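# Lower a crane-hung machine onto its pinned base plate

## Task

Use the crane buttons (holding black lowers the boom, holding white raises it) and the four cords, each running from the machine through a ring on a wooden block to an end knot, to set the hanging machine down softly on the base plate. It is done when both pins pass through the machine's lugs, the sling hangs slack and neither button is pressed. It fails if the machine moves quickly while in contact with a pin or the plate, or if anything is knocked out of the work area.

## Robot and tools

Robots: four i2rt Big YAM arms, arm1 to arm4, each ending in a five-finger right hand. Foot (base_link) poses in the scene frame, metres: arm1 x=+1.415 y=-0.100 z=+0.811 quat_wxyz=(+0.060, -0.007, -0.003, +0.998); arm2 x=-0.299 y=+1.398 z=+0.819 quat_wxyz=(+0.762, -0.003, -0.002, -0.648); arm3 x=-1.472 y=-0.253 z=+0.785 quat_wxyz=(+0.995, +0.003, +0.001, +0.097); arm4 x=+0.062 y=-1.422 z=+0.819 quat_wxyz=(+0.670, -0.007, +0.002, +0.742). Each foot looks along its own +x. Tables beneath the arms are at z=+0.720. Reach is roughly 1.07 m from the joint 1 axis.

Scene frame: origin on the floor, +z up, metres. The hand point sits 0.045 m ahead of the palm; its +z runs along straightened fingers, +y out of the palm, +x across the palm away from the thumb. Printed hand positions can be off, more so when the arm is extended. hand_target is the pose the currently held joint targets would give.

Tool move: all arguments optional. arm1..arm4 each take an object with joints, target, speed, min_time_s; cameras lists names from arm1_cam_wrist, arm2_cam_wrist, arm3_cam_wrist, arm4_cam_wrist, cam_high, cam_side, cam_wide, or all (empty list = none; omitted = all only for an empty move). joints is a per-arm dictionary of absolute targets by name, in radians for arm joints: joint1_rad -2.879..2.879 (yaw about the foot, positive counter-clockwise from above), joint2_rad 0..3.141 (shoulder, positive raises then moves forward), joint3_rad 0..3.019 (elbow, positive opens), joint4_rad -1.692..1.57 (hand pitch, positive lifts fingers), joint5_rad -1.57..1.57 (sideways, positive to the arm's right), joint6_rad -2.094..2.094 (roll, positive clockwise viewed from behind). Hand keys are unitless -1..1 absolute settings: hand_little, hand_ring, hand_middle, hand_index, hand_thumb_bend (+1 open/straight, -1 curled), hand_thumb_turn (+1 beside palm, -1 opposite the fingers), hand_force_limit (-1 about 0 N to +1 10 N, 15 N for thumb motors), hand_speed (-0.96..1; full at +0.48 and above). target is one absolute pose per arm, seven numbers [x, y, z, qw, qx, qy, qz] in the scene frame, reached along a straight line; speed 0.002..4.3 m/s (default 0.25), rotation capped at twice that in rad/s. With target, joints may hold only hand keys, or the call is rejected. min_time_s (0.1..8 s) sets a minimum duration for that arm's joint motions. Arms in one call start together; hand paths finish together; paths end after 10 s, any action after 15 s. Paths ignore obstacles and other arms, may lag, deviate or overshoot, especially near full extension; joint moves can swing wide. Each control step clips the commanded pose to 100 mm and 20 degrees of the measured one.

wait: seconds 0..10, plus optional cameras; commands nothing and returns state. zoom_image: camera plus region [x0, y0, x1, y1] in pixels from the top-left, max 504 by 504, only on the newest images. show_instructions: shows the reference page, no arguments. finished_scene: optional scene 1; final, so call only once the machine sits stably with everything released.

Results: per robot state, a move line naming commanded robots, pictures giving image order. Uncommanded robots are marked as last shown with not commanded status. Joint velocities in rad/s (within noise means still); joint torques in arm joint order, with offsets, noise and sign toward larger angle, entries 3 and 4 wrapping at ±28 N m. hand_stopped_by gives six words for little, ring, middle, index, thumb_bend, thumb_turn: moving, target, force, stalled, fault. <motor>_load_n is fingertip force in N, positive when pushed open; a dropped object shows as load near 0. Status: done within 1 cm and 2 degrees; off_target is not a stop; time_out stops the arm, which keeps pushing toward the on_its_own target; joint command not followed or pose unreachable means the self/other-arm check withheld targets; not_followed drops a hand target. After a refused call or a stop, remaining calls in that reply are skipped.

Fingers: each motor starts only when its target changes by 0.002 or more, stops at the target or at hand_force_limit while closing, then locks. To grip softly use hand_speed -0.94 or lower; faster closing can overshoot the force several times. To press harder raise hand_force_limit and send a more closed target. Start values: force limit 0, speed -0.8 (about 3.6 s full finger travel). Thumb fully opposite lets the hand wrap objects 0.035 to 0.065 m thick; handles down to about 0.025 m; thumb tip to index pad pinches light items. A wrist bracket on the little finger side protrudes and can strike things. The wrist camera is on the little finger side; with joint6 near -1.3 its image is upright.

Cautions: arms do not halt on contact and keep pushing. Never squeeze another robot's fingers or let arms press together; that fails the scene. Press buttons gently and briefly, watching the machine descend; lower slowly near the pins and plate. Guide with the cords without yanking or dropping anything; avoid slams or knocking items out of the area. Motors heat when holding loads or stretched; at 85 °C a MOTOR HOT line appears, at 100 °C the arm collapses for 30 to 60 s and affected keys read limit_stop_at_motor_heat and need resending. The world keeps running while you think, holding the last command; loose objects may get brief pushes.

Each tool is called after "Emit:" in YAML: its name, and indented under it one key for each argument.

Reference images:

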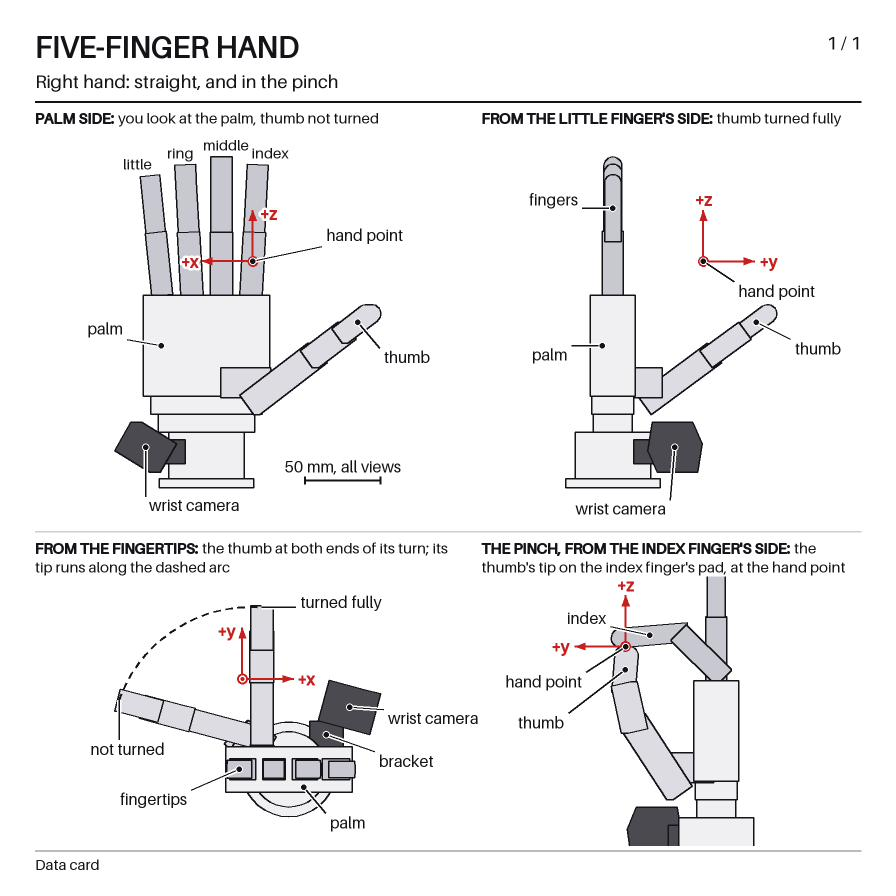

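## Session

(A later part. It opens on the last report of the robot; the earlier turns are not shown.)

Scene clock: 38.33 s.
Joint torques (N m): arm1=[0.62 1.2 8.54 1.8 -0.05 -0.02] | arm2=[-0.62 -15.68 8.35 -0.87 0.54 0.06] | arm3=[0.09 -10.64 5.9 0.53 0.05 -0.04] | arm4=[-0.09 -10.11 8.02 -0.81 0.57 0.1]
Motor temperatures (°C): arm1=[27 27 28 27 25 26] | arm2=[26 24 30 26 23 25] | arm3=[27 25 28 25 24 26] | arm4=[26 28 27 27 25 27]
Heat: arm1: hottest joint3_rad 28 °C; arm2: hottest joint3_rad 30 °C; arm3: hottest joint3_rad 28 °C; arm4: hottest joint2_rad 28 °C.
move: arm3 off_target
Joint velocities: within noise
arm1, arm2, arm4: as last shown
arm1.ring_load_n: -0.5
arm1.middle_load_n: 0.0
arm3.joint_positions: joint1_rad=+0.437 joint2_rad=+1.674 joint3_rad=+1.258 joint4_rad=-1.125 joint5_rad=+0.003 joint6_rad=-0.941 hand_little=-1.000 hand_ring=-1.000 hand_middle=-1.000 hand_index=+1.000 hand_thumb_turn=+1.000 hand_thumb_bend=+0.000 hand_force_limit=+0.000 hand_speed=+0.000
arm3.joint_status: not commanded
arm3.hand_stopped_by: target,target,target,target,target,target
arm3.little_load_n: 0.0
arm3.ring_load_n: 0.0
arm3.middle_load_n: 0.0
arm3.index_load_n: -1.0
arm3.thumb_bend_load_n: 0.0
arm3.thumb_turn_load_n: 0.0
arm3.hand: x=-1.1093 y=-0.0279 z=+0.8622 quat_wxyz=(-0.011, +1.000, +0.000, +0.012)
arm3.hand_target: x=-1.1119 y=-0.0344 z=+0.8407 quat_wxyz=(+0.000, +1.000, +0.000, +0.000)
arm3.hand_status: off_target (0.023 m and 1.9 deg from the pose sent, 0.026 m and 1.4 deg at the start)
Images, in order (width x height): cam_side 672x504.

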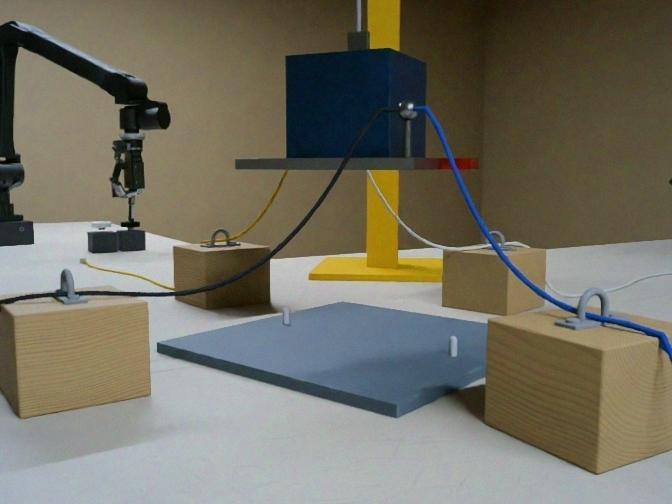

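Emit:
move:
  arm3: {"target": [-1.113, -0.036, 0.830, 0, 1, 0, 0], "speed": 0.1}
  cameras: ["cam_side"]

Emit:
zoom_image:
  camera: "cam_side"
  region: [60, 170, 180, 260]

Scene clock: 39.60 s.
Joint torques (N m): arm1=[0.5 1.38 8.53 1.78 -0.1 -0.01] | arm2=[-0.62 -15.68 8.35 -0.85 0.54 0.06] | arm3=[0.03 -10.23 4.98 1.05 0.05 -0.04] | arm4=[-0.03 -10.05 8.01 -0.85 0.57 0.1]
Motor temperatures (°C): arm1=[27 27 28 27 25 26] | arm2=[26 24 30 26 23 25] | arm3=[27 25 28 25 24 26] | arm4=[26 28 27 27 25 27]
Heat: arm1: hottest joint3_rad 28 °C; arm2: hottest joint3_rad 30 °C; arm3: hottest joint3_rad 28 °C; arm4: hottest joint2_rad 28 °C.
move: arm3 off_target
Joint velocities: within noise
arm1, arm2, arm4: as last shown
arm1.ring_load_n: 0.0
arm2.ring_load_n: 0.0
arm2.middle_load_n: -0.5
arm3.joint_positions: joint1_rad=+0.437 joint2_rad=+1.672 joint3_rad=+1.249 joint4_rad=-1.112 joint5_rad=+0.003 joint6_rad=-0.941 hand_little=-1.000 hand_ring=-1.000 hand_middle=-1.000 hand_index=+1.000 hand_thumb_turn=+1.000 hand_thumb_bend=+0.000 hand_force_limit=+0.000 hand_speed=+0.000
arm3.joint_status: not commanded
arm3.hand_stopped_by: target,target,target,target,target,target
arm3.little_load_n: 0.0
arm3.ring_load_n: 0.0
arm3.middle_load_n: 0.0
arm3.index_load_n: -2.5
arm3.thumb_bend_load_n: 0.0
arm3.thumb_turn_load_n: 0.0
arm3.hand: x=-1.1097 y=-0.0281 z=+0.8593 quat_wxyz=(-0.012, +1.000, +0.000, +0.014)
arm3.hand_target: x=-1.1143 y=-0.0366 z=+0.8315 quat_wxyz=(+0.000, +1.000, +0.000, +0.000)
arm3.hand_status: off_target (0.031 m and 2.2 deg from the pose sent, 0.034 m and 1.9 deg at the start)
Images, in order (width x height): cam_side 672x504.

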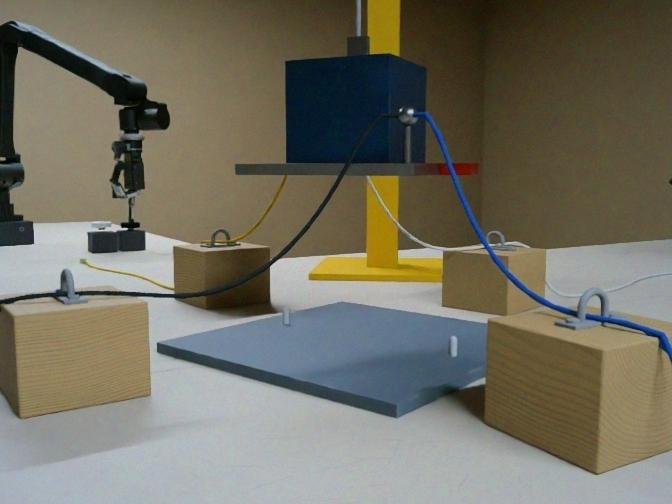

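Scaled by 4.200 from the camera's image (finer frame: 960x720).

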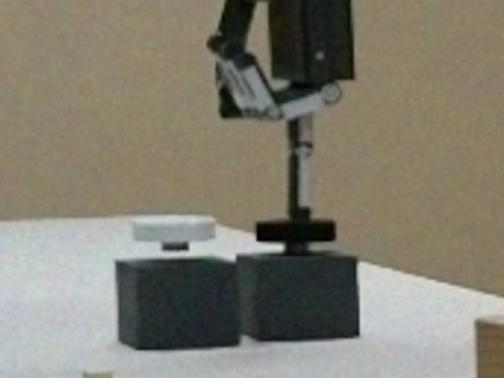

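Emit:
move:
  arm3: {"target": [-1.113, -0.036, 0.850, 0, 1, 0, 0], "speed": 0.2}
  cameras: ["cam_side", "cam_high"]

Emit:
wait:
  seconds: 0.5
  cameras: ["cam_side"]

Scene clock: 41.03 s.
Joint torques (N m): arm1=[0.5 1.49 8.44 1.8 -0.09 -0.03] | arm2=[-0.62 -15.62 8.35 -0.87 0.54 0.06] | arm3=[0.03 -11.69 7.01 -0.69 0.05 -0.04] | arm4=[0.03 -10.17 8.06 -0.8 0.57 0.1]
Motor temperatures (°C): arm1=[27 27 28 27 25 26] | arm2=[26 24 30 26 23 25] | arm3=[27 25 28 25 24 26] | arm4=[26 28 27 27 25 27]
Heat: arm1: hottest joint3_rad 28 °C; arm2: hottest joint3_rad 30 °C; arm3: hottest joint3_rad 28 °C; arm4: hottest joint2_rad 28 °C.
move: arm3 off_target
Joint velocities: within noise
arm1.joint_positions: joint1_rad=-0.521 joint2_rad=+0.630 joint3_rad=+1.464 joint4_rad=-1.295 joint5_rad=-0.225 joint6_rad=-0.905 hand_little=+1.000 hand_ring=+1.000 hand_middle=+1.000 hand_index=+1.000 hand_thumb_turn=+1.000 hand_thumb_bend=+1.000 hand_force_limit=+0.000 hand_speed=-0.800
arm1.joint_status: not commanded
arm1.hand_stopped_by: target,target,target,target,target,target
arm1.little_load_n: 0.0
arm1.ring_load_n: 0.0
arm1.middle_load_n: 0.0
arm1.index_load_n: 0.0
arm1.thumb_bend_load_n: 0.0
arm1.thumb_turn_load_n: -0.5
arm1.hand: x=+1.2165 y=+0.0209 z=+1.3254 quat_wxyz=(-0.518, +0.466, +0.711, -0.097)
arm1.hand_target: x=+1.2170 y=+0.0204 z=+1.3365 quat_wxyz=(-0.530, +0.460, +0.706, -0.097)
arm1.hand_status: not commanded
arm2, arm4: as last shown
arm2.middle_load_n: 0.0
arm3.joint_positions: joint1_rad=+0.437 joint2_rad=+1.671 joint3_rad=+1.249 joint4_rad=-1.114 joint5_rad=+0.003 joint6_rad=-0.941 hand_little=-1.000 hand_ring=-1.000 hand_middle=-1.000 hand_index=+1.000 hand_thumb_turn=+1.000 hand_thumb_bend=+0.000 hand_force_limit=+0.000 hand_speed=+0.000
arm3.joint_status: not commanded
arm3.hand_stopped_by: target,target,target,target,target,target
arm3.little_load_n: 0.0
arm3.ring_load_n: 0.0
arm3.middle_load_n: 0.0
arm3.index_load_n: 0.0
arm3.thumb_bend_load_n: 0.0
arm3.thumb_turn_load_n: 0.0
arm3.hand: x=-1.1101 y=-0.0285 z=+0.8600 quat_wxyz=(-0.012, +1.000, +0.000, +0.014)
arm3.hand_target: x=-1.1132 y=-0.0360 z=+0.8503 quat_wxyz=(+0.000, +1.000, +0.000, +0.000)
arm3.hand_status: off_target (0.013 m and 2.1 deg from the pose sent, 0.013 m and 2.2 deg at the start)
pictures: cam_high, cam_side
Images, in order (width x height): cam_high 672x504, cam_side 672x504.

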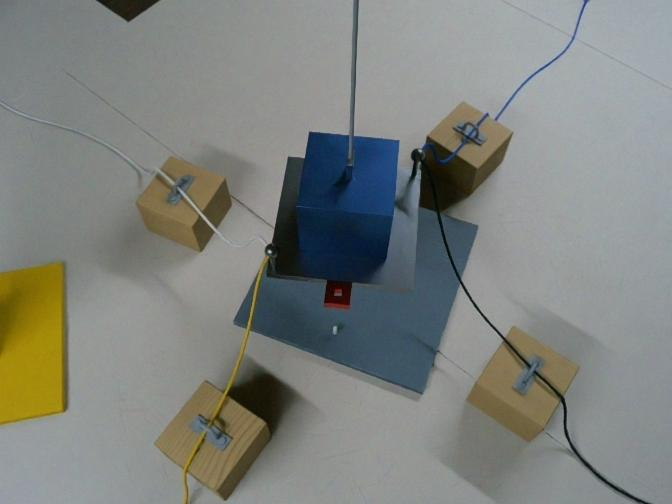

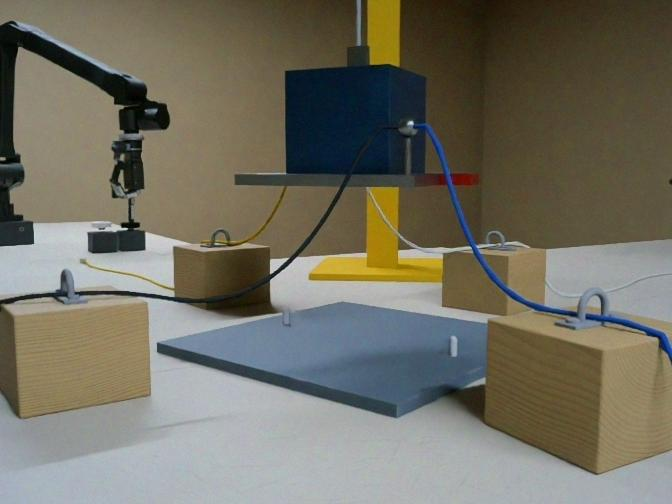

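Scene clock: 41.53 s.
Joint torques (N m): arm1=[0.67 1.38 8.58 1.8 -0.07 -0.02] | arm2=[-0.67 -15.68 8.35 -0.85 0.54 0.06] | arm3=[0.09 -11.69 7.01 -0.7 0.05 -0.05] | arm4=[0.09 -10.11 8.03 -0.84 0.58 0.1]
Motor temperatures (°C): arm1=[27 27 28 27 25 26] | arm2=[26 25 30 26 23 25] | arm3=[27 25 28 25 24 26] | arm4=[26 28 27 27 25 27]
Heat: arm1: hottest joint3_rad 28 °C; arm2: hottest joint3_rad 30 °C; arm3: hottest joint3_rad 28 °C; arm4: hottest joint2_rad 28 °C.
Joint velocities: within noise
arm1.joint_positions: joint1_rad=-0.521 joint2_rad=+0.630 joint3_rad=+1.464 joint4_rad=-1.295 joint5_rad=-0.225 joint6_rad=-0.905 hand_little=+1.000 hand_ring=+1.000 hand_middle=+1.000 hand_index=+1.000 hand_thumb_turn=+1.000 hand_thumb_bend=+1.000 hand_force_limit=+0.000 hand_speed=-0.800
arm1.joint_status: not commanded
arm1.hand_stopped_by: target,target,target,target,target,target
arm1.little_load_n: 0.0
arm1.ring_load_n: 0.0
arm1.middle_load_n: 0.0
arm1.index_load_n: 0.0
arm1.thumb_bend_load_n: 0.0
arm1.thumb_turn_load_n: 0.0
arm1.hand: x=+1.2165 y=+0.0209 z=+1.3254 quat_wxyz=(-0.518, +0.466, +0.711, -0.097)
arm1.hand_target: x=+1.2170 y=+0.0204 z=+1.3365 quat_wxyz=(-0.530, +0.460, +0.706, -0.097)
arm1.hand_status: not commanded
arm2.joint_positions: joint1_rad=+0.452 joint2_rad=+1.939 joint3_rad=+1.367 joint4_rad=-1.697 joint5_rad=+0.944 joint6_rad=+2.018 hand_little=+1.000 hand_ring=+1.000 hand_middle=+0.400 hand_index=+0.400 hand_thumb_turn=-1.000 hand_thumb_bend=+1.000 hand_force_limit=+0.000 hand_speed=+0.000
arm2.joint_status: not commanded
arm2.hand_stopped_by: target,target,target,target,target,target
arm2.little_load_n: 0.0
arm2.ring_load_n: 0.0
arm2.middle_load_n: 0.0
arm2.index_load_n: 0.0
arm2.thumb_bend_load_n: 0.0
arm2.thumb_turn_load_n: 0.0
arm2.hand: x=-0.1545 y=+0.9603 z=+0.8703 quat_wxyz=(+0.401, -0.424, -0.738, +0.339)
arm2.hand_target: x=-0.1506 y=+0.9502 z=+0.8799 quat_wxyz=(+0.391, -0.437, -0.734, +0.343)
arm2.hand_status: not commanded
arm3.joint_positions: joint1_rad=+0.437 joint2_rad=+1.671 joint3_rad=+1.249 joint4_rad=-1.114 joint5_rad=+0.003 joint6_rad=-0.941 hand_little=-1.000 hand_ring=-1.000 hand_middle=-1.000 hand_index=+1.000 hand_thumb_turn=+1.000 hand_thumb_bend=+0.000 hand_force_limit=+0.000 hand_speed=+0.000
arm3.joint_status: not commanded
arm3.hand_stopped_by: target,target,target,target,target,target
arm3.little_load_n: 0.0
arm3.ring_load_n: 0.0
arm3.middle_load_n: 0.0
arm3.index_load_n: 0.0
arm3.thumb_bend_load_n: 0.0
arm3.thumb_turn_load_n: 0.0
arm3.hand: x=-1.1101 y=-0.0285 z=+0.8600 quat_wxyz=(-0.012, +1.000, +0.000, +0.014)
arm3.hand_target: x=-1.1132 y=-0.0360 z=+0.8503 quat_wxyz=(+0.000, +1.000, +0.000, +0.000)
arm3.hand_status: off_target (0.013 m and 2.1 deg from the pose sent, 0.013 m and 2.2 deg at the start)
arm4.joint_positions: joint1_rad=+0.144 joint2_rad=+1.855 joint3_rad=+1.180 joint4_rad=-1.566 joint5_rad=+1.212 joint6_rad=+1.988 hand_little=+1.000 hand_ring=+1.000 hand_middle=+0.400 hand_index=+0.400 hand_thumb_turn=-1.000 hand_thumb_bend=+1.000 hand_force_limit=+0.000 hand_speed=+0.000
arm4.joint_status: not commanded
arm4.hand_stopped_by: target,target,target,target,target,target
arm4.little_load_n: 0.0
arm4.ring_load_n: 0.0
arm4.middle_load_n: 0.0
arm4.index_load_n: 0.0
arm4.thumb_bend_load_n: 0.0
arm4.thumb_turn_load_n: 0.0
arm4.hand: x=+0.1218 y=-0.9739 z=+0.8748 quat_wxyz=(-0.363, +0.644, -0.469, +0.484)
arm4.hand_target: x=+0.1203 y=-0.9603 z=+0.8803 quat_wxyz=(-0.369, +0.637, -0.480, +0.476)
arm4.hand_status: not commanded
wait: 0.50 s; at rest by 0.27 s
Images, in order (width x height): cam_side 672x504.

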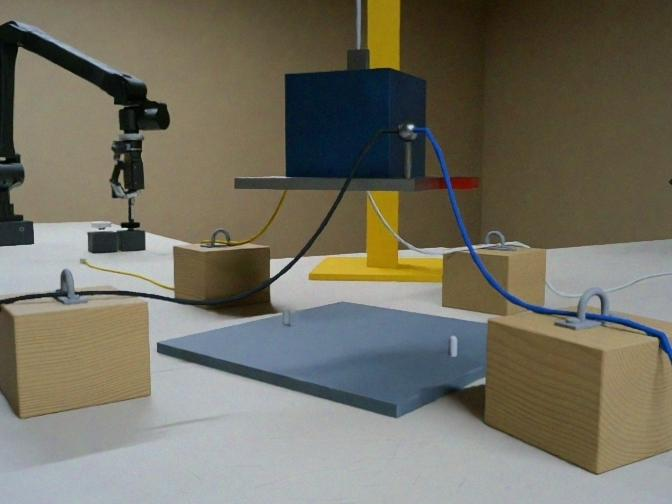

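Emit:
move:
  arm3: {"target": [-1.113, -0.036, 0.875, 0, 1, 0, 0], "speed": 0.3}
  cameras: ["cam_side", "cam_high"]

Emit:
wait:
  seconds: 0.5
  cameras: ["cam_side", "cam_high"]

Scene clock: 43.00 s.
Joint torques (N m): arm1=[0.56 1.32 8.61 1.76 -0.07 -0.02] | arm2=[-0.67 -15.68 8.35 -0.87 0.54 0.06] | arm3=[0.15 -12.69 9.31 -0.87 0.03 -0.04] | arm4=[-0.03 -10.17 8.03 -0.85 0.57 0.11]
Motor temperatures (°C): arm1=[27 27 28 27 25 26] | arm2=[26 25 30 26 23 25] | arm3=[27 25 28 25 24 26] | arm4=[26 28 27 27 25 27]
Heat: arm1: hottest joint3_rad 28 °C; arm2: hottest joint3_rad 30 °C; arm3: hottest joint3_rad 28 °C; arm4: hottest joint2_rad 28 °C.
move: arm3 off_target
Joint velocities: within noise
arm1, arm2, arm4: as last shown
arm3.joint_positions: joint1_rad=+0.436 joint2_rad=+1.660 joint3_rad=+1.251 joint4_rad=-1.175 joint5_rad=+0.004 joint6_rad=-0.941 hand_little=-1.000 hand_ring=-1.000 hand_middle=-1.000 hand_index=+1.000 hand_thumb_turn=+1.000 hand_thumb_bend=+0.000 hand_force_limit=+0.000 hand_speed=+0.000
arm3.joint_status: not commanded
arm3.hand_stopped_by: target,target,target,target,target,target
arm3.little_load_n: 0.0
arm3.ring_load_n: 0.0
arm3.middle_load_n: 0.0
arm3.index_load_n: 0.0
arm3.thumb_bend_load_n: 0.0
arm3.thumb_turn_load_n: 0.0
arm3.hand: x=-1.1218 y=-0.0376 z=+0.8683 quat_wxyz=(+0.002, +1.000, +0.000, -0.005)
arm3.hand_target: x=-1.1131 y=-0.0360 z=+0.8751 quat_wxyz=(+0.000, +1.000, +0.000, +0.000)
arm3.hand_status: off_target (0.011 m and 0.6 deg from the pose sent, 0.017 m and 2.1 deg at the start)
pictures: cam_high, cam_side
Images, in order (width x height): cam_high 672x504, cam_side 672x504.

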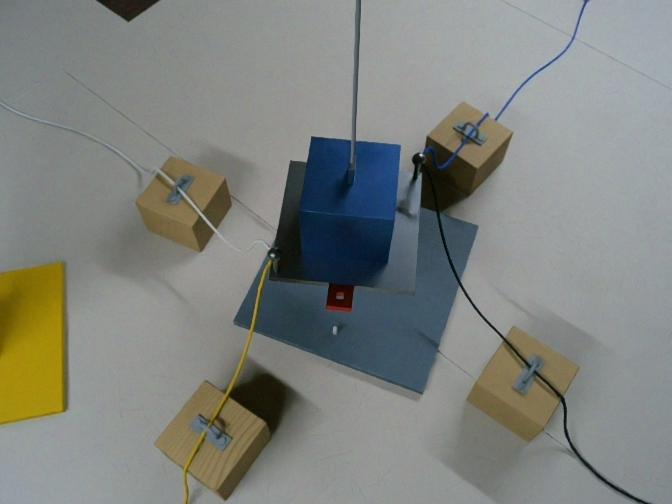

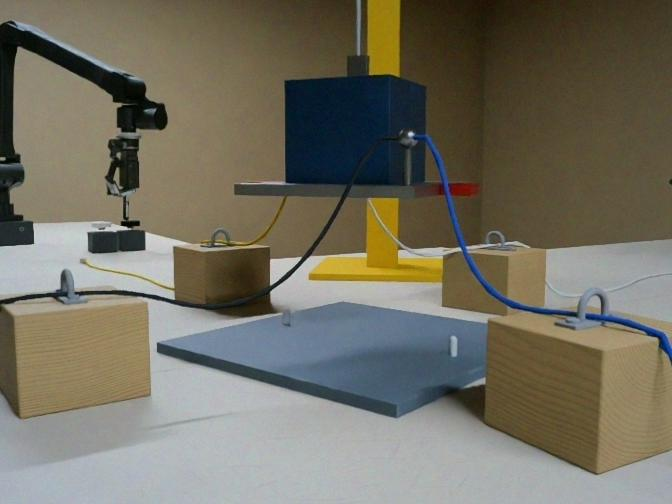

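Scene clock: 43.50 s.
Joint torques (N m): arm1=[0.79 1.32 8.58 1.8 -0.08 -0.05] | arm2=[-0.67 -15.68 8.35 -0.87 0.54 0.06] | arm3=[0.15 -12.75 9.36 -0.87 0.03 -0.03] | arm4=[-0.09 -10.23 8.01 -0.84 0.58 0.09]
Motor temperatures (°C): arm1=[27 27 28 27 25 26] | arm2=[26 25 30 26 23 25] | arm3=[27 25 28 25 24 26] | arm4=[26 28 27 27 25 27]
Heat: arm1: hottest joint3_rad 28 °C; arm2: hottest joint3_rad 30 °C; arm3: hottest joint3_rad 28 °C; arm4: hottest joint2_rad 28 °C.
Joint velocities: within noise
arm1.joint_positions: joint1_rad=-0.521 joint2_rad=+0.630 joint3_rad=+1.464 joint4_rad=-1.295 joint5_rad=-0.225 joint6_rad=-0.905 hand_little=+1.000 hand_ring=+1.000 hand_middle=+1.000 hand_index=+1.000 hand_thumb_turn=+1.000 hand_thumb_bend=+1.000 hand_force_limit=+0.000 hand_speed=-0.800
arm1.joint_status: not commanded
arm1.hand_stopped_by: target,target,target,target,target,target
arm1.little_load_n: 0.0
arm1.ring_load_n: 0.0
arm1.middle_load_n: 0.0
arm1.index_load_n: 0.0
arm1.thumb_bend_load_n: 0.0
arm1.thumb_turn_load_n: 0.0
arm1.hand: x=+1.2165 y=+0.0209 z=+1.3254 quat_wxyz=(-0.518, +0.466, +0.711, -0.097)
arm1.hand_target: x=+1.2170 y=+0.0204 z=+1.3365 quat_wxyz=(-0.530, +0.460, +0.706, -0.097)
arm1.hand_status: not commanded
arm2.joint_positions: joint1_rad=+0.452 joint2_rad=+1.939 joint3_rad=+1.367 joint4_rad=-1.697 joint5_rad=+0.944 joint6_rad=+2.018 hand_little=+1.000 hand_ring=+1.000 hand_middle=+0.400 hand_index=+0.400 hand_thumb_turn=-1.000 hand_thumb_bend=+1.000 hand_force_limit=+0.000 hand_speed=+0.000
arm2.joint_status: not commanded
arm2.hand_stopped_by: target,target,target,target,target,target
arm2.little_load_n: 0.0
arm2.ring_load_n: 0.0
arm2.middle_load_n: 0.0
arm2.index_load_n: 0.0
arm2.thumb_bend_load_n: 0.0
arm2.thumb_turn_load_n: 0.0
arm2.hand: x=-0.1545 y=+0.9603 z=+0.8703 quat_wxyz=(+0.401, -0.424, -0.738, +0.339)
arm2.hand_target: x=-0.1506 y=+0.9502 z=+0.8799 quat_wxyz=(+0.391, -0.437, -0.734, +0.343)
arm2.hand_status: not commanded
arm3.joint_positions: joint1_rad=+0.436 joint2_rad=+1.660 joint3_rad=+1.251 joint4_rad=-1.175 joint5_rad=+0.004 joint6_rad=-0.941 hand_little=-1.000 hand_ring=-1.000 hand_middle=-1.000 hand_index=+1.000 hand_thumb_turn=+1.000 hand_thumb_bend=+0.000 hand_force_limit=+0.000 hand_speed=+0.000
arm3.joint_status: not commanded
arm3.hand_stopped_by: target,target,target,target,target,target
arm3.little_load_n: 0.0
arm3.ring_load_n: 0.0
arm3.middle_load_n: 0.0
arm3.index_load_n: 0.0
arm3.thumb_bend_load_n: 0.0
arm3.thumb_turn_load_n: 0.0
arm3.hand: x=-1.1218 y=-0.0376 z=+0.8683 quat_wxyz=(+0.002, +1.000, +0.000, -0.005)
arm3.hand_target: x=-1.1131 y=-0.0360 z=+0.8751 quat_wxyz=(+0.000, +1.000, +0.000, +0.000)
arm3.hand_status: off_target (0.011 m and 0.6 deg from the pose sent, 0.017 m and 2.1 deg at the start)
arm4.joint_positions: joint1_rad=+0.144 joint2_rad=+1.855 joint3_rad=+1.180 joint4_rad=-1.566 joint5_rad=+1.212 joint6_rad=+1.988 hand_little=+1.000 hand_ring=+1.000 hand_middle=+0.400 hand_index=+0.400 hand_thumb_turn=-1.000 hand_thumb_bend=+1.000 hand_force_limit=+0.000 hand_speed=+0.000
arm4.joint_status: not commanded
arm4.hand_stopped_by: target,target,target,target,target,target
arm4.little_load_n: 0.0
arm4.ring_load_n: 0.0
arm4.middle_load_n: 0.0
arm4.index_load_n: 0.0
arm4.thumb_bend_load_n: 0.0
arm4.thumb_turn_load_n: 0.0
arm4.hand: x=+0.1218 y=-0.9739 z=+0.8748 quat_wxyz=(-0.363, +0.644, -0.469, +0.484)
arm4.hand_target: x=+0.1203 y=-0.9603 z=+0.8803 quat_wxyz=(-0.369, +0.637, -0.480, +0.476)
arm4.hand_status: not commanded
wait: 0.50 s; at rest by 0.27 s
pictures: cam_high, cam_side
Images, in order (width x height): cam_high 672x504, cam_side 672x504.

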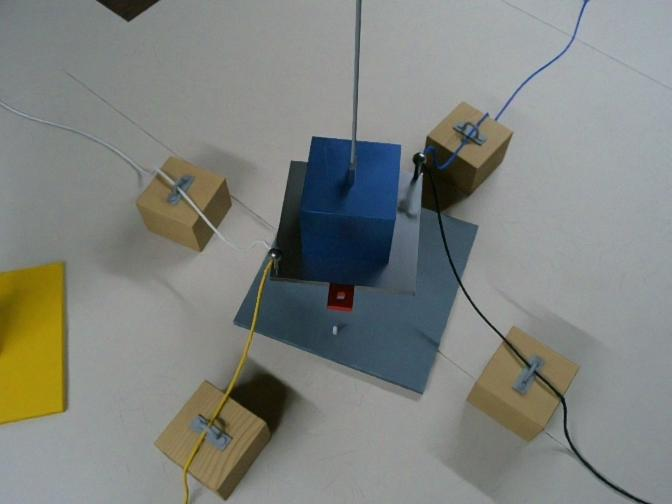

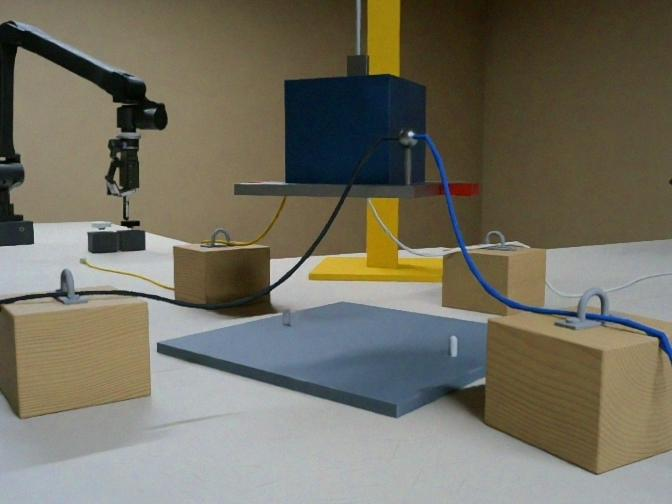

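Emit:
move:
  arm4: {"joints": {"hand_index": 0.0, "hand_middle": 0.0, "hand_thumb_bend": 0.1}}
  cameras: ["arm4_cam_wrist"]

Emit:
zoom_image:
  camera: "arm4_cam_wrist"
  region: [230, 220, 480, 470]

Scene clock: 48.20 s.
Joint torques (N m): arm1=[0.73 1.67 8.58 1.8 -0.08 -0.01] | arm2=[-0.67 -15.62 8.34 -0.85 0.54 0.06] | arm3=[0.09 -12.81 9.33 -0.88 0.03 -0.04] | arm4=[0.03 -10.17 8.01 -0.85 0.59 0.09]
Motor temperatures (°C): arm1=[27 27 28 27 25 26] | arm2=[26 25 30 26 23 25] | arm3=[27 25 29 25 24 26] | arm4=[26 28 27 27 25 27]
Heat: arm1: hottest joint3_rad 28 °C; arm2: hottest joint3_rad 30 °C; arm3: hottest joint3_rad 29 °C; arm4: hottest joint2_rad 28 °C.
move: arm4 done
Joint velocities: within noise
arm1, arm2, arm3: as last shown
arm2.thumb_bend_load_n: -0.5
arm4.joint_positions: joint1_rad=+0.144 joint2_rad=+1.855 joint3_rad=+1.180 joint4_rad=-1.566 joint5_rad=+1.212 joint6_rad=+1.988 hand_little=+1.000 hand_ring=+1.000 hand_middle=+0.000 hand_index=+0.000 hand_thumb_turn=-1.000 hand_thumb_bend=+0.100 hand_force_limit=+0.000 hand_speed=+0.000
arm4.joint_status: all done
arm4.hand_stopped_by: target,target,target,target,target,target
arm4.little_load_n: 0.0
arm4.ring_load_n: 0.0
arm4.middle_load_n: 0.0
arm4.index_load_n: 0.5
arm4.thumb_bend_load_n: 0.0
arm4.thumb_turn_load_n: 0.0
arm4.hand: x=+0.1218 y=-0.9739 z=+0.8748 quat_wxyz=(-0.363, +0.644, -0.469, +0.484)
arm4.hand_target: x=+0.1203 y=-0.9603 z=+0.8803 quat_wxyz=(-0.369, +0.637, -0.480, +0.476)
arm4.hand_status: not commanded
Images, in order (width x height): arm4_cam_wrist 616x616.

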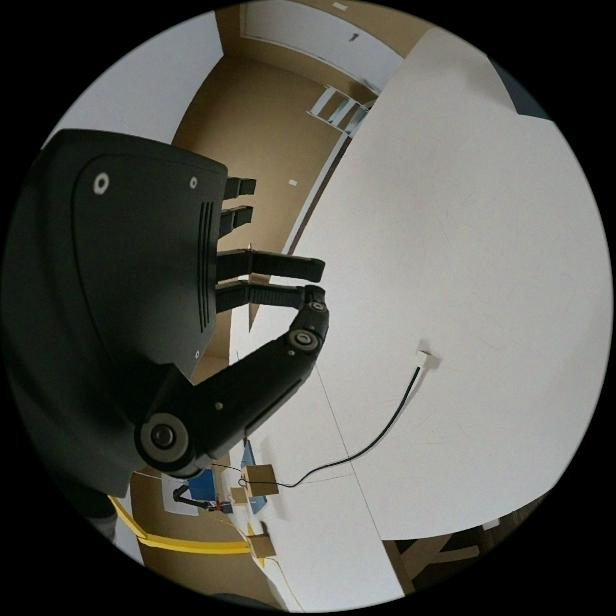

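Scaled by 2.016 from the camera's image (finer frame: 880x880).

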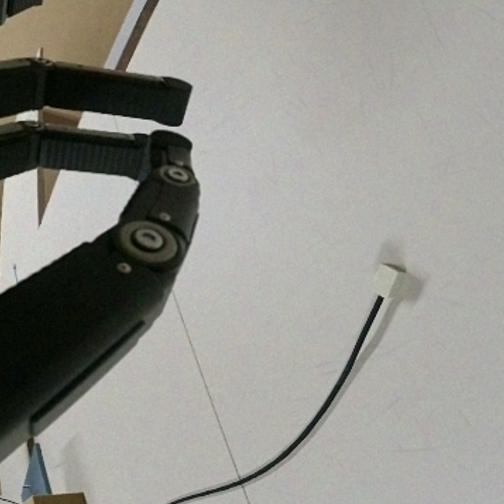

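Emit:
move:
  arm4: {"target": [0.107, -0.968, 0.80, 0.370, -0.630, 0.483, -0.483], "joints": {"hand_index": 0.3, "hand_middle": 0.3, "hand_thumb_bend": 0.6}}
  cameras: ["arm4_cam_wrist"]

Emit:
zoom_image:
  camera: "arm4_cam_wrist"
  region: [230, 220, 480, 470]

Scene clock: 49.93 s.
Joint torques (N m): arm1=[0.73 1.14 8.5 1.74 -0.08 -0.03] | arm2=[-0.62 -15.68 8.35 -0.87 0.54 0.06] | arm3=[0.15 -12.75 9.36 -0.87 0.03 -0.04] | arm4=[1.03 -12.1 4.3 -0.13 0.66 0.08]
Motor temperatures (°C): arm1=[27 27 28 27 25 26] | arm2=[26 25 30 26 23 25] | arm3=[27 25 29 25 24 26] | arm4=[26 28 27 27 25 27]
Heat: arm1: hottest joint3_rad 28 °C; arm2: hottest joint3_rad 30 °C; arm3: hottest joint3_rad 29 °C; arm4: hottest joint2_rad 28 °C.
move: arm4 off_target
Joint velocities: within noise
arm1, arm2, arm3: as last shown
arm1.little_load_n: -0.5
arm2.thumb_bend_load_n: 0.0
arm4.joint_positions: joint1_rad=+0.163 joint2_rad=+1.999 joint3_rad=+1.164 joint4_rad=-1.401 joint5_rad=+1.187 joint6_rad=+1.988 hand_little=+1.000 hand_ring=+1.000 hand_middle=+0.300 hand_index=+0.300 hand_thumb_turn=-1.000 hand_thumb_bend=+0.600 hand_force_limit=+0.000 hand_speed=+0.000
arm4.joint_status: all done
arm4.hand_stopped_by: target,target,target,target,target,target
arm4.little_load_n: 0.0
arm4.ring_load_n: 0.0
arm4.middle_load_n: 0.0
arm4.index_load_n: 0.0
arm4.thumb_bend_load_n: 0.0
arm4.thumb_turn_load_n: 0.0
arm4.hand: x=+0.1103 y=-0.9705 z=+0.7986 quat_wxyz=(-0.359, +0.649, -0.471, +0.477)
arm4.hand_target: x=+0.1074 y=-0.9679 z=+0.8001 quat_wxyz=(-0.366, +0.646, -0.477, +0.470)
arm4.hand_status: off_target (0.004 m and 3.0 deg from the pose sent, 0.076 m and 2.4 deg at the start; a joint's target at an end of its range on 28 of 29 steps)
Images, in order (width x height): arm4_cam_wrist 616x616.

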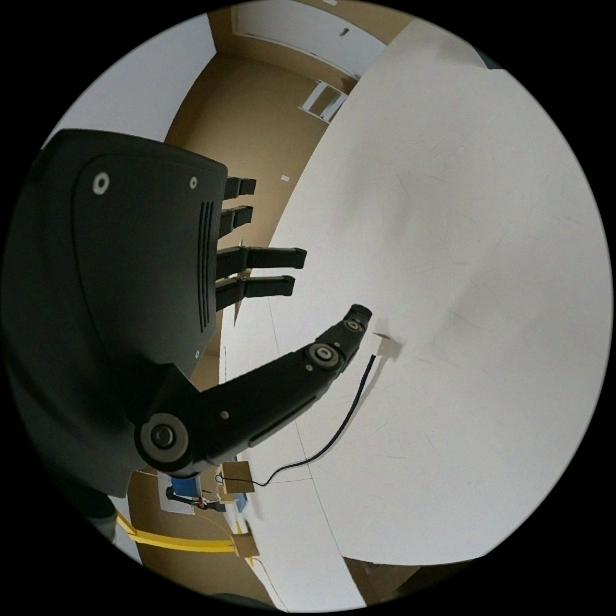

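Scaled by 2.016 from the camera's image (finer frame: 880x880).

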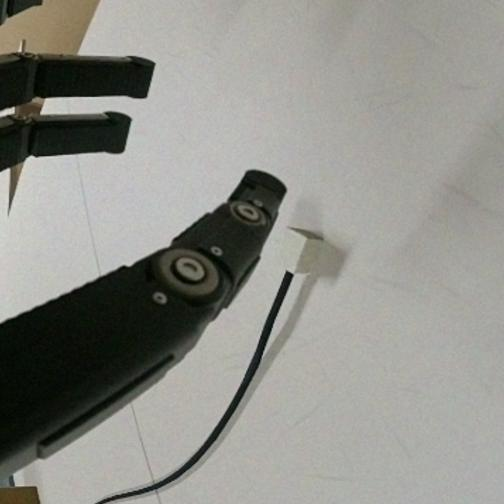

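Emit:
move:
  arm4: {"target": [0.093, -0.964, 0.758, 0.366, -0.646, 0.477, -0.470], "speed": 0.1, "joints": {"hand_thumb_bend": 0.35}}
  cameras: ["arm4_cam_wrist"]

Emit:
zoom_image:
  camera: "arm4_cam_wrist"
  region: [230, 220, 430, 420]

Scene clock: 52.77 s.
Joint torques (N m): arm1=[0.62 1.55 8.47 1.74 -0.05 -0.02] | arm2=[-0.67 -15.62 8.35 -0.88 0.54 0.06] | arm3=[0.09 -12.75 9.33 -0.87 0.03 -0.03] | arm4=[1.26 -11.69 5.03 -0.12 0.61 0.09]
Motor temperatures (°C): arm1=[27 27 28 27 25 26] | arm2=[26 25 30 26 23 25] | arm3=[27 25 29 25 24 26] | arm4=[26 28 27 27 25 27]
Heat: arm1: hottest joint3_rad 28 °C; arm2: hottest joint3_rad 30 °C; arm3: hottest joint3_rad 29 °C; arm4: hottest joint2_rad 28 °C.
move: arm4 off_target
Joint velocities: within noise
arm1, arm2, arm3: as last shown
arm1.little_load_n: 0.0
arm3.little_load_n: 0.5
arm4.joint_positions: joint1_rad=+0.188 joint2_rad=+2.083 joint3_rad=+1.164 joint4_rad=-1.329 joint5_rad=+1.170 joint6_rad=+1.988 hand_little=+1.000 hand_ring=+1.000 hand_middle=+0.300 hand_index=+0.300 hand_thumb_turn=-1.000 hand_thumb_bend=+0.350 hand_force_limit=+0.000 hand_speed=+0.000
arm4.joint_status: all done
arm4.hand_stopped_by: target,target,target,target,target,target
arm4.little_load_n: 0.0
arm4.ring_load_n: 0.0
arm4.middle_load_n: 0.0
arm4.index_load_n: 0.0
arm4.thumb_bend_load_n: 0.0
arm4.thumb_turn_load_n: 0.0
arm4.hand: x=+0.0982 y=-0.9731 z=+0.7570 quat_wxyz=(-0.355, +0.658, -0.465, +0.474)
arm4.hand_target: x=+0.0933 y=-0.9641 z=+0.7581 quat_wxyz=(-0.364, +0.653, -0.474, +0.464)
arm4.hand_status: off_target (0.011 m and 2.3 deg from the pose sent, 0.045 m and 1.4 deg at the start; a joint's target at an end of its range on 29 of 29 steps)
Images, in order (width x height): arm4_cam_wrist 616x616.

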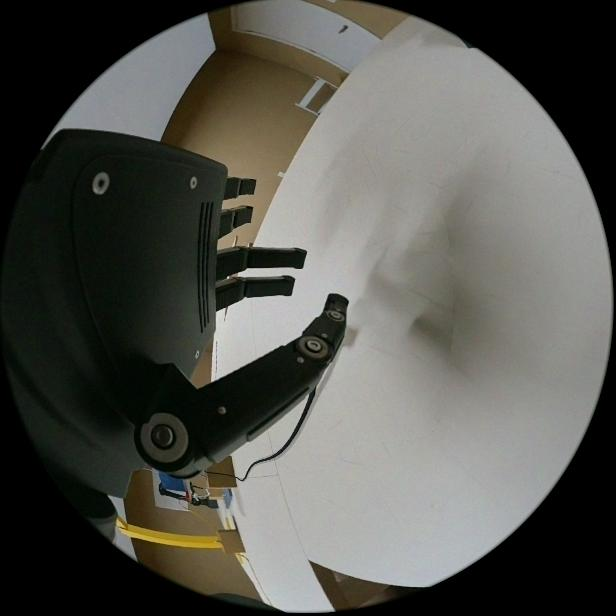

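Scaled by 2.520 from the camera's image (finer frame: 880x880).

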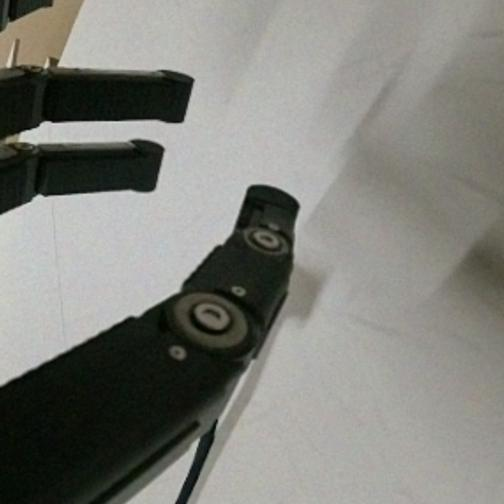

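Emit:
move:
  arm4: {"joints": {"hand_thumb_bend": 0.05}}
  cameras: ["arm4_cam_wrist"]

Emit:
zoom_image:
  camera: "arm4_cam_wrist"
  region: [230, 220, 430, 420]

Scene clock: 54.43 s.
Joint torques (N m): arm1=[0.44 1.26 8.55 1.83 -0.08 -0.02] | arm2=[-0.67 -15.68 8.35 -0.87 0.54 0.06] | arm3=[0.15 -12.86 9.32 -0.87 0.03 -0.04] | arm4=[0.97 -11.75 5.05 -0.16 0.61 0.09]
Motor temperatures (°C): arm1=[27 27 28 27 25 26] | arm2=[26 25 30 26 23 25] | arm3=[27 25 29 25 24 26] | arm4=[26 28 27 27 25 27]
Heat: arm1: hottest joint3_rad 28 °C; arm2: hottest joint3_rad 30 °C; arm3: hottest joint3_rad 29 °C; arm4: hottest joint2_rad 28 °C.
move: arm4 done
Joint velocities: within noise
arm1, arm2, arm3: as last shown
arm3.little_load_n: 0.0
arm3.ring_load_n: 0.5
arm4.joint_positions: joint1_rad=+0.188 joint2_rad=+2.083 joint3_rad=+1.164 joint4_rad=-1.329 joint5_rad=+1.170 joint6_rad=+1.988 hand_little=+1.000 hand_ring=+1.000 hand_middle=+0.300 hand_index=+0.300 hand_thumb_turn=-1.000 hand_thumb_bend=+0.050 hand_force_limit=+0.000 hand_speed=+0.000
arm4.joint_status: all done
arm4.hand_stopped_by: target,target,target,target,target,target
arm4.little_load_n: 0.0
arm4.ring_load_n: 0.0
arm4.middle_load_n: 0.0
arm4.index_load_n: 0.0
arm4.thumb_bend_load_n: 0.0
arm4.thumb_turn_load_n: 0.0
arm4.hand: x=+0.0982 y=-0.9731 z=+0.7570 quat_wxyz=(-0.355, +0.658, -0.465, +0.474)
arm4.hand_target: x=+0.0933 y=-0.9641 z=+0.7581 quat_wxyz=(-0.364, +0.653, -0.474, +0.464)
arm4.hand_status: not commanded
Images, in order (width x height): arm4_cam_wrist 616x616.

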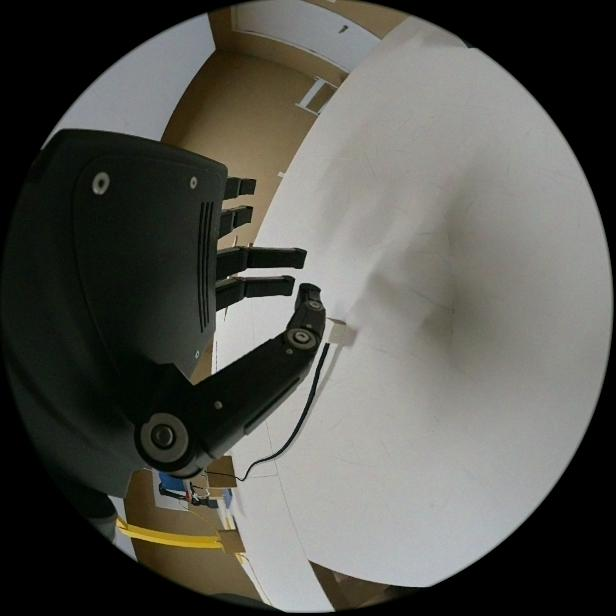

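Scaled by 2.520 from the camera's image (finer frame: 880x880).

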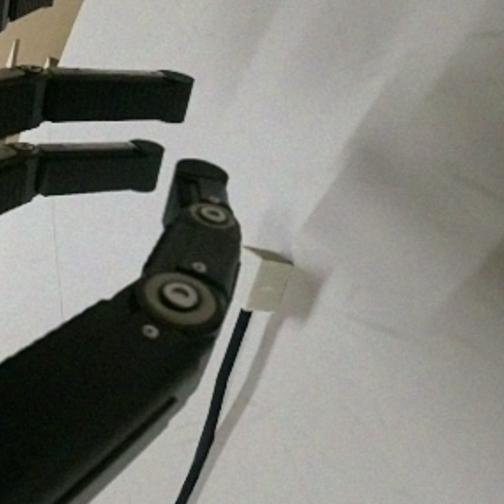

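Emit:
move:
  arm4: {"target": [0.089, -0.948, 0.758, 0.366, -0.648, 0.475, -0.468], "speed": 0.1, "joints": {"hand_thumb_bend": 0.35}}
  cameras: []

Emit:
move:
  arm4: {"target": [0.088, -0.948, 0.740, 0.366, -0.648, 0.475, -0.468], "speed": 0.05}
  cameras: ["arm4_cam_wrist"]

Emit:
zoom_image:
  camera: "arm4_cam_wrist"
  region: [230, 220, 430, 420]

Scene clock: 56.57 s.
Joint torques (N m): arm1=[0.73 1.38 8.59 1.81 -0.07 -0.03] | arm2=[-0.67 -15.68 8.35 -0.85 0.54 0.06] | arm3=[0.15 -12.81 9.35 -0.87 0.03 -0.03] | arm4=[0.85 -11.22 6.17 -0.84 0.77 0.1]
Motor temperatures (°C): arm1=[27 27 28 27 25 26] | arm2=[26 25 30 26 23 25] | arm3=[27 25 29 25 24 26] | arm4=[26 28 27 27 25 27]
Heat: arm1: hottest joint3_rad 28 °C; arm2: hottest joint3_rad 30 °C; arm3: hottest joint3_rad 29 °C; arm4: hottest joint2_rad 28 °C.
move: arm4 off_target
Joint velocities: within noise
arm1, arm2, arm3: as last shown
arm3.ring_load_n: 0.0
arm4.joint_positions: joint1_rad=+0.188 joint2_rad=+2.100 joint3_rad=+1.205 joint4_rad=-1.337 joint5_rad=+1.170 joint6_rad=+1.988 hand_little=+1.000 hand_ring=+1.000 hand_middle=+0.300 hand_index=+0.300 hand_thumb_turn=-1.000 hand_thumb_bend=+0.350 hand_force_limit=+0.000 hand_speed=+0.000
arm4.joint_status: all done
arm4.hand_stopped_by: target,target,target,target,target,target
arm4.little_load_n: 0.0
arm4.ring_load_n: 0.0
arm4.middle_load_n: 0.0
arm4.index_load_n: 0.0
arm4.thumb_bend_load_n: 0.0
arm4.thumb_turn_load_n: 0.5
arm4.hand: x=+0.0939 y=-0.9587 z=+0.7573 quat_wxyz=(-0.359, +0.656, -0.470, +0.469)
arm4.hand_target: x=+0.0892 y=-0.9482 z=+0.7582 quat_wxyz=(-0.365, +0.653, -0.474, +0.464)
arm4.hand_status: off_target (0.012 m and 1.4 deg from the pose sent, 0.027 m and 2.1 deg at the start; a joint's target at an end of its range on 28 of 29 steps)

Scene clock: 57.53 s.
Joint torques (N m): arm1=[0.32 1.38 8.5 1.81 -0.07 -0.01] | arm2=[-0.62 -15.68 8.35 -0.85 0.54 0.06] | arm3=[0.15 -12.81 9.35 -0.85 0.03 -0.04] | arm4=[1.26 -11.52 6.12 -0.12 0.67 0.1]
Motor temperatures (°C): arm1=[27 27 28 27 25 26] | arm2=[26 25 30 26 23 25] | arm3=[27 25 29 25 24 26] | arm4=[26 29 27 27 25 27]
Heat: arm1: hottest joint3_rad 28 °C; arm2: hottest joint3_rad 30 °C; arm3: hottest joint3_rad 29 °C; arm4: hottest joint2_rad 29 °C.
move: arm4 off_target
Joint velocities: within noise
arm1, arm2, arm3: as last shown
arm1.ring_load_n: -0.5
arm3.little_load_n: 0.5
arm4.joint_positions: joint1_rad=+0.188 joint2_rad=+2.140 joint3_rad=+1.205 joint4_rad=-1.323 joint5_rad=+1.170 joint6_rad=+1.988 hand_little=+1.000 hand_ring=+1.000 hand_middle=+0.300 hand_index=+0.300 hand_thumb_turn=-1.000 hand_thumb_bend=+0.350 hand_force_limit=+0.000 hand_speed=+0.000
arm4.joint_status: not commanded
arm4.hand_stopped_by: target,target,target,target,target,target
arm4.little_load_n: 0.0
arm4.ring_load_n: 0.0
arm4.middle_load_n: 0.0
arm4.index_load_n: 0.0
arm4.thumb_bend_load_n: 0.0
arm4.thumb_turn_load_n: 0.0
arm4.hand: x=+0.0956 y=-0.9641 z=+0.7399 quat_wxyz=(-0.352, +0.659, -0.463, +0.478)
arm4.hand_target: x=+0.0882 y=-0.9484 z=+0.7404 quat_wxyz=(-0.365, +0.654, -0.474, +0.464)
arm4.hand_status: off_target (0.018 m and 2.7 deg from the pose sent, 0.021 m and 1.4 deg at the start; a joint's target at an end of its range on 28 of 29 steps)
Images, in order (width x height): arm4_cam_wrist 616x616.

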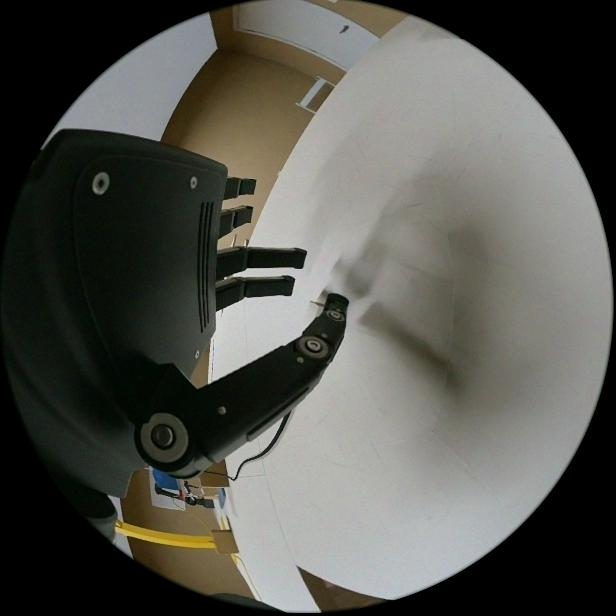

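Scaled by 2.520 from the camera's image (finer frame: 880x880).

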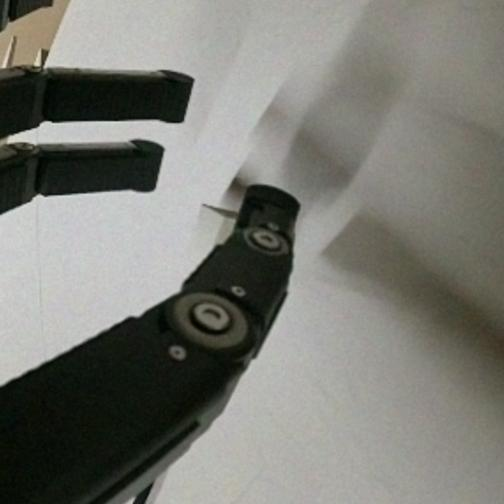

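Emit:
move:
  arm4: {"target": [0.084, -0.941, 0.736, 0.366, -0.648, 0.475, -0.468], "speed": 0.05}
  cameras: ["arm4_cam_wrist"]

Emit:
zoom_image:
  camera: "arm4_cam_wrist"
  region: [260, 250, 380, 370]

Scene clock: 58.87 s.
Joint torques (N m): arm1=[0.56 1.32 8.54 1.81 -0.09 -0.02] | arm2=[-0.67 -15.68 8.35 -0.87 0.54 0.06] | arm3=[0.15 -12.81 9.33 -0.87 0.03 -0.03] | arm4=[1.08 -11.69 6.13 -0.38 0.58 0.1]
Motor temperatures (°C): arm1=[27 27 28 27 25 26] | arm2=[26 25 30 26 23 25] | arm3=[27 25 30 25 24 26] | arm4=[26 29 27 27 25 27]
Heat: arm1: hottest joint3_rad 28 °C; arm2: hottest joint3_rad 30 °C; arm3: hottest joint3_rad 30 °C; arm4: hottest joint2_rad 29 °C.
move: arm4 off_target
Joint velocities: within noise
arm1, arm2, arm3: as last shown
arm1.ring_load_n: 0.0
arm3.little_load_n: 0.0
arm4.joint_positions: joint1_rad=+0.189 joint2_rad=+2.157 joint3_rad=+1.233 joint4_rad=-1.323 joint5_rad=+1.170 joint6_rad=+1.988 hand_little=+1.000 hand_ring=+1.000 hand_middle=+0.300 hand_index=+0.300 hand_thumb_turn=-1.000 hand_thumb_bend=+0.350 hand_force_limit=+0.000 hand_speed=+0.000
arm4.joint_status: not commanded
arm4.hand_stopped_by: target,target,target,target,target,target
arm4.little_load_n: 0.0
arm4.ring_load_n: 0.0
arm4.middle_load_n: 0.0
arm4.index_load_n: 0.0
arm4.thumb_bend_load_n: 0.0
arm4.thumb_turn_load_n: 0.5
arm4.hand: x=+0.0922 y=-0.9544 z=+0.7367 quat_wxyz=(-0.355, +0.658, -0.465, +0.474)
arm4.hand_target: x=+0.0842 y=-0.9413 z=+0.7363 quat_wxyz=(-0.365, +0.655, -0.473, +0.463)
arm4.hand_status: off_target (0.016 m and 2.1 deg from the pose sent, 0.026 m and 2.7 deg at the start; a joint's target at an end of its range on 29 of 29 steps)
Images, in order (width x height): arm4_cam_wrist 616x616.

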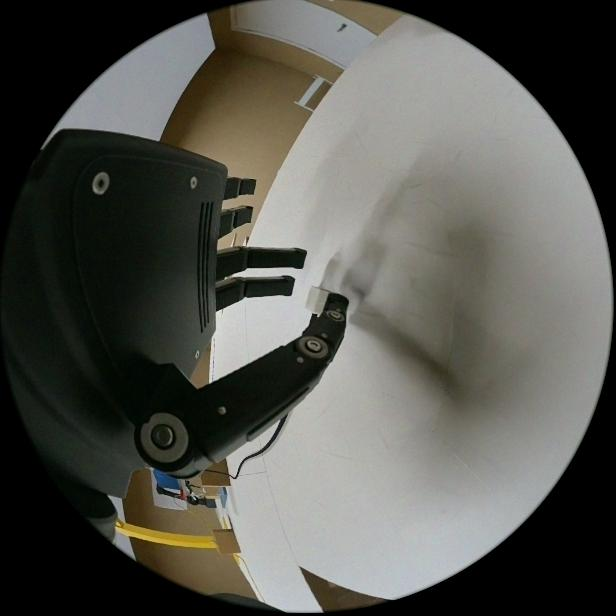

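Scaled by 4.200 from the camera's image (finer frame: 880x880).

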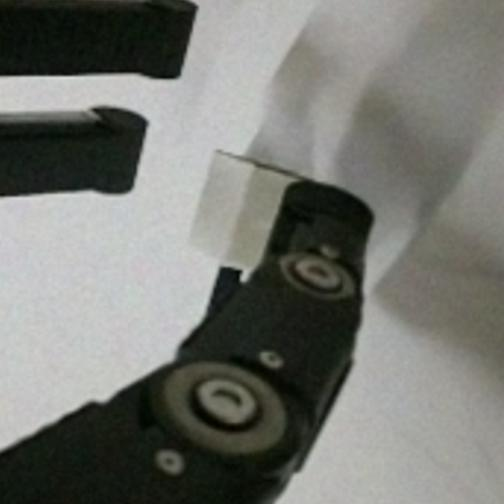

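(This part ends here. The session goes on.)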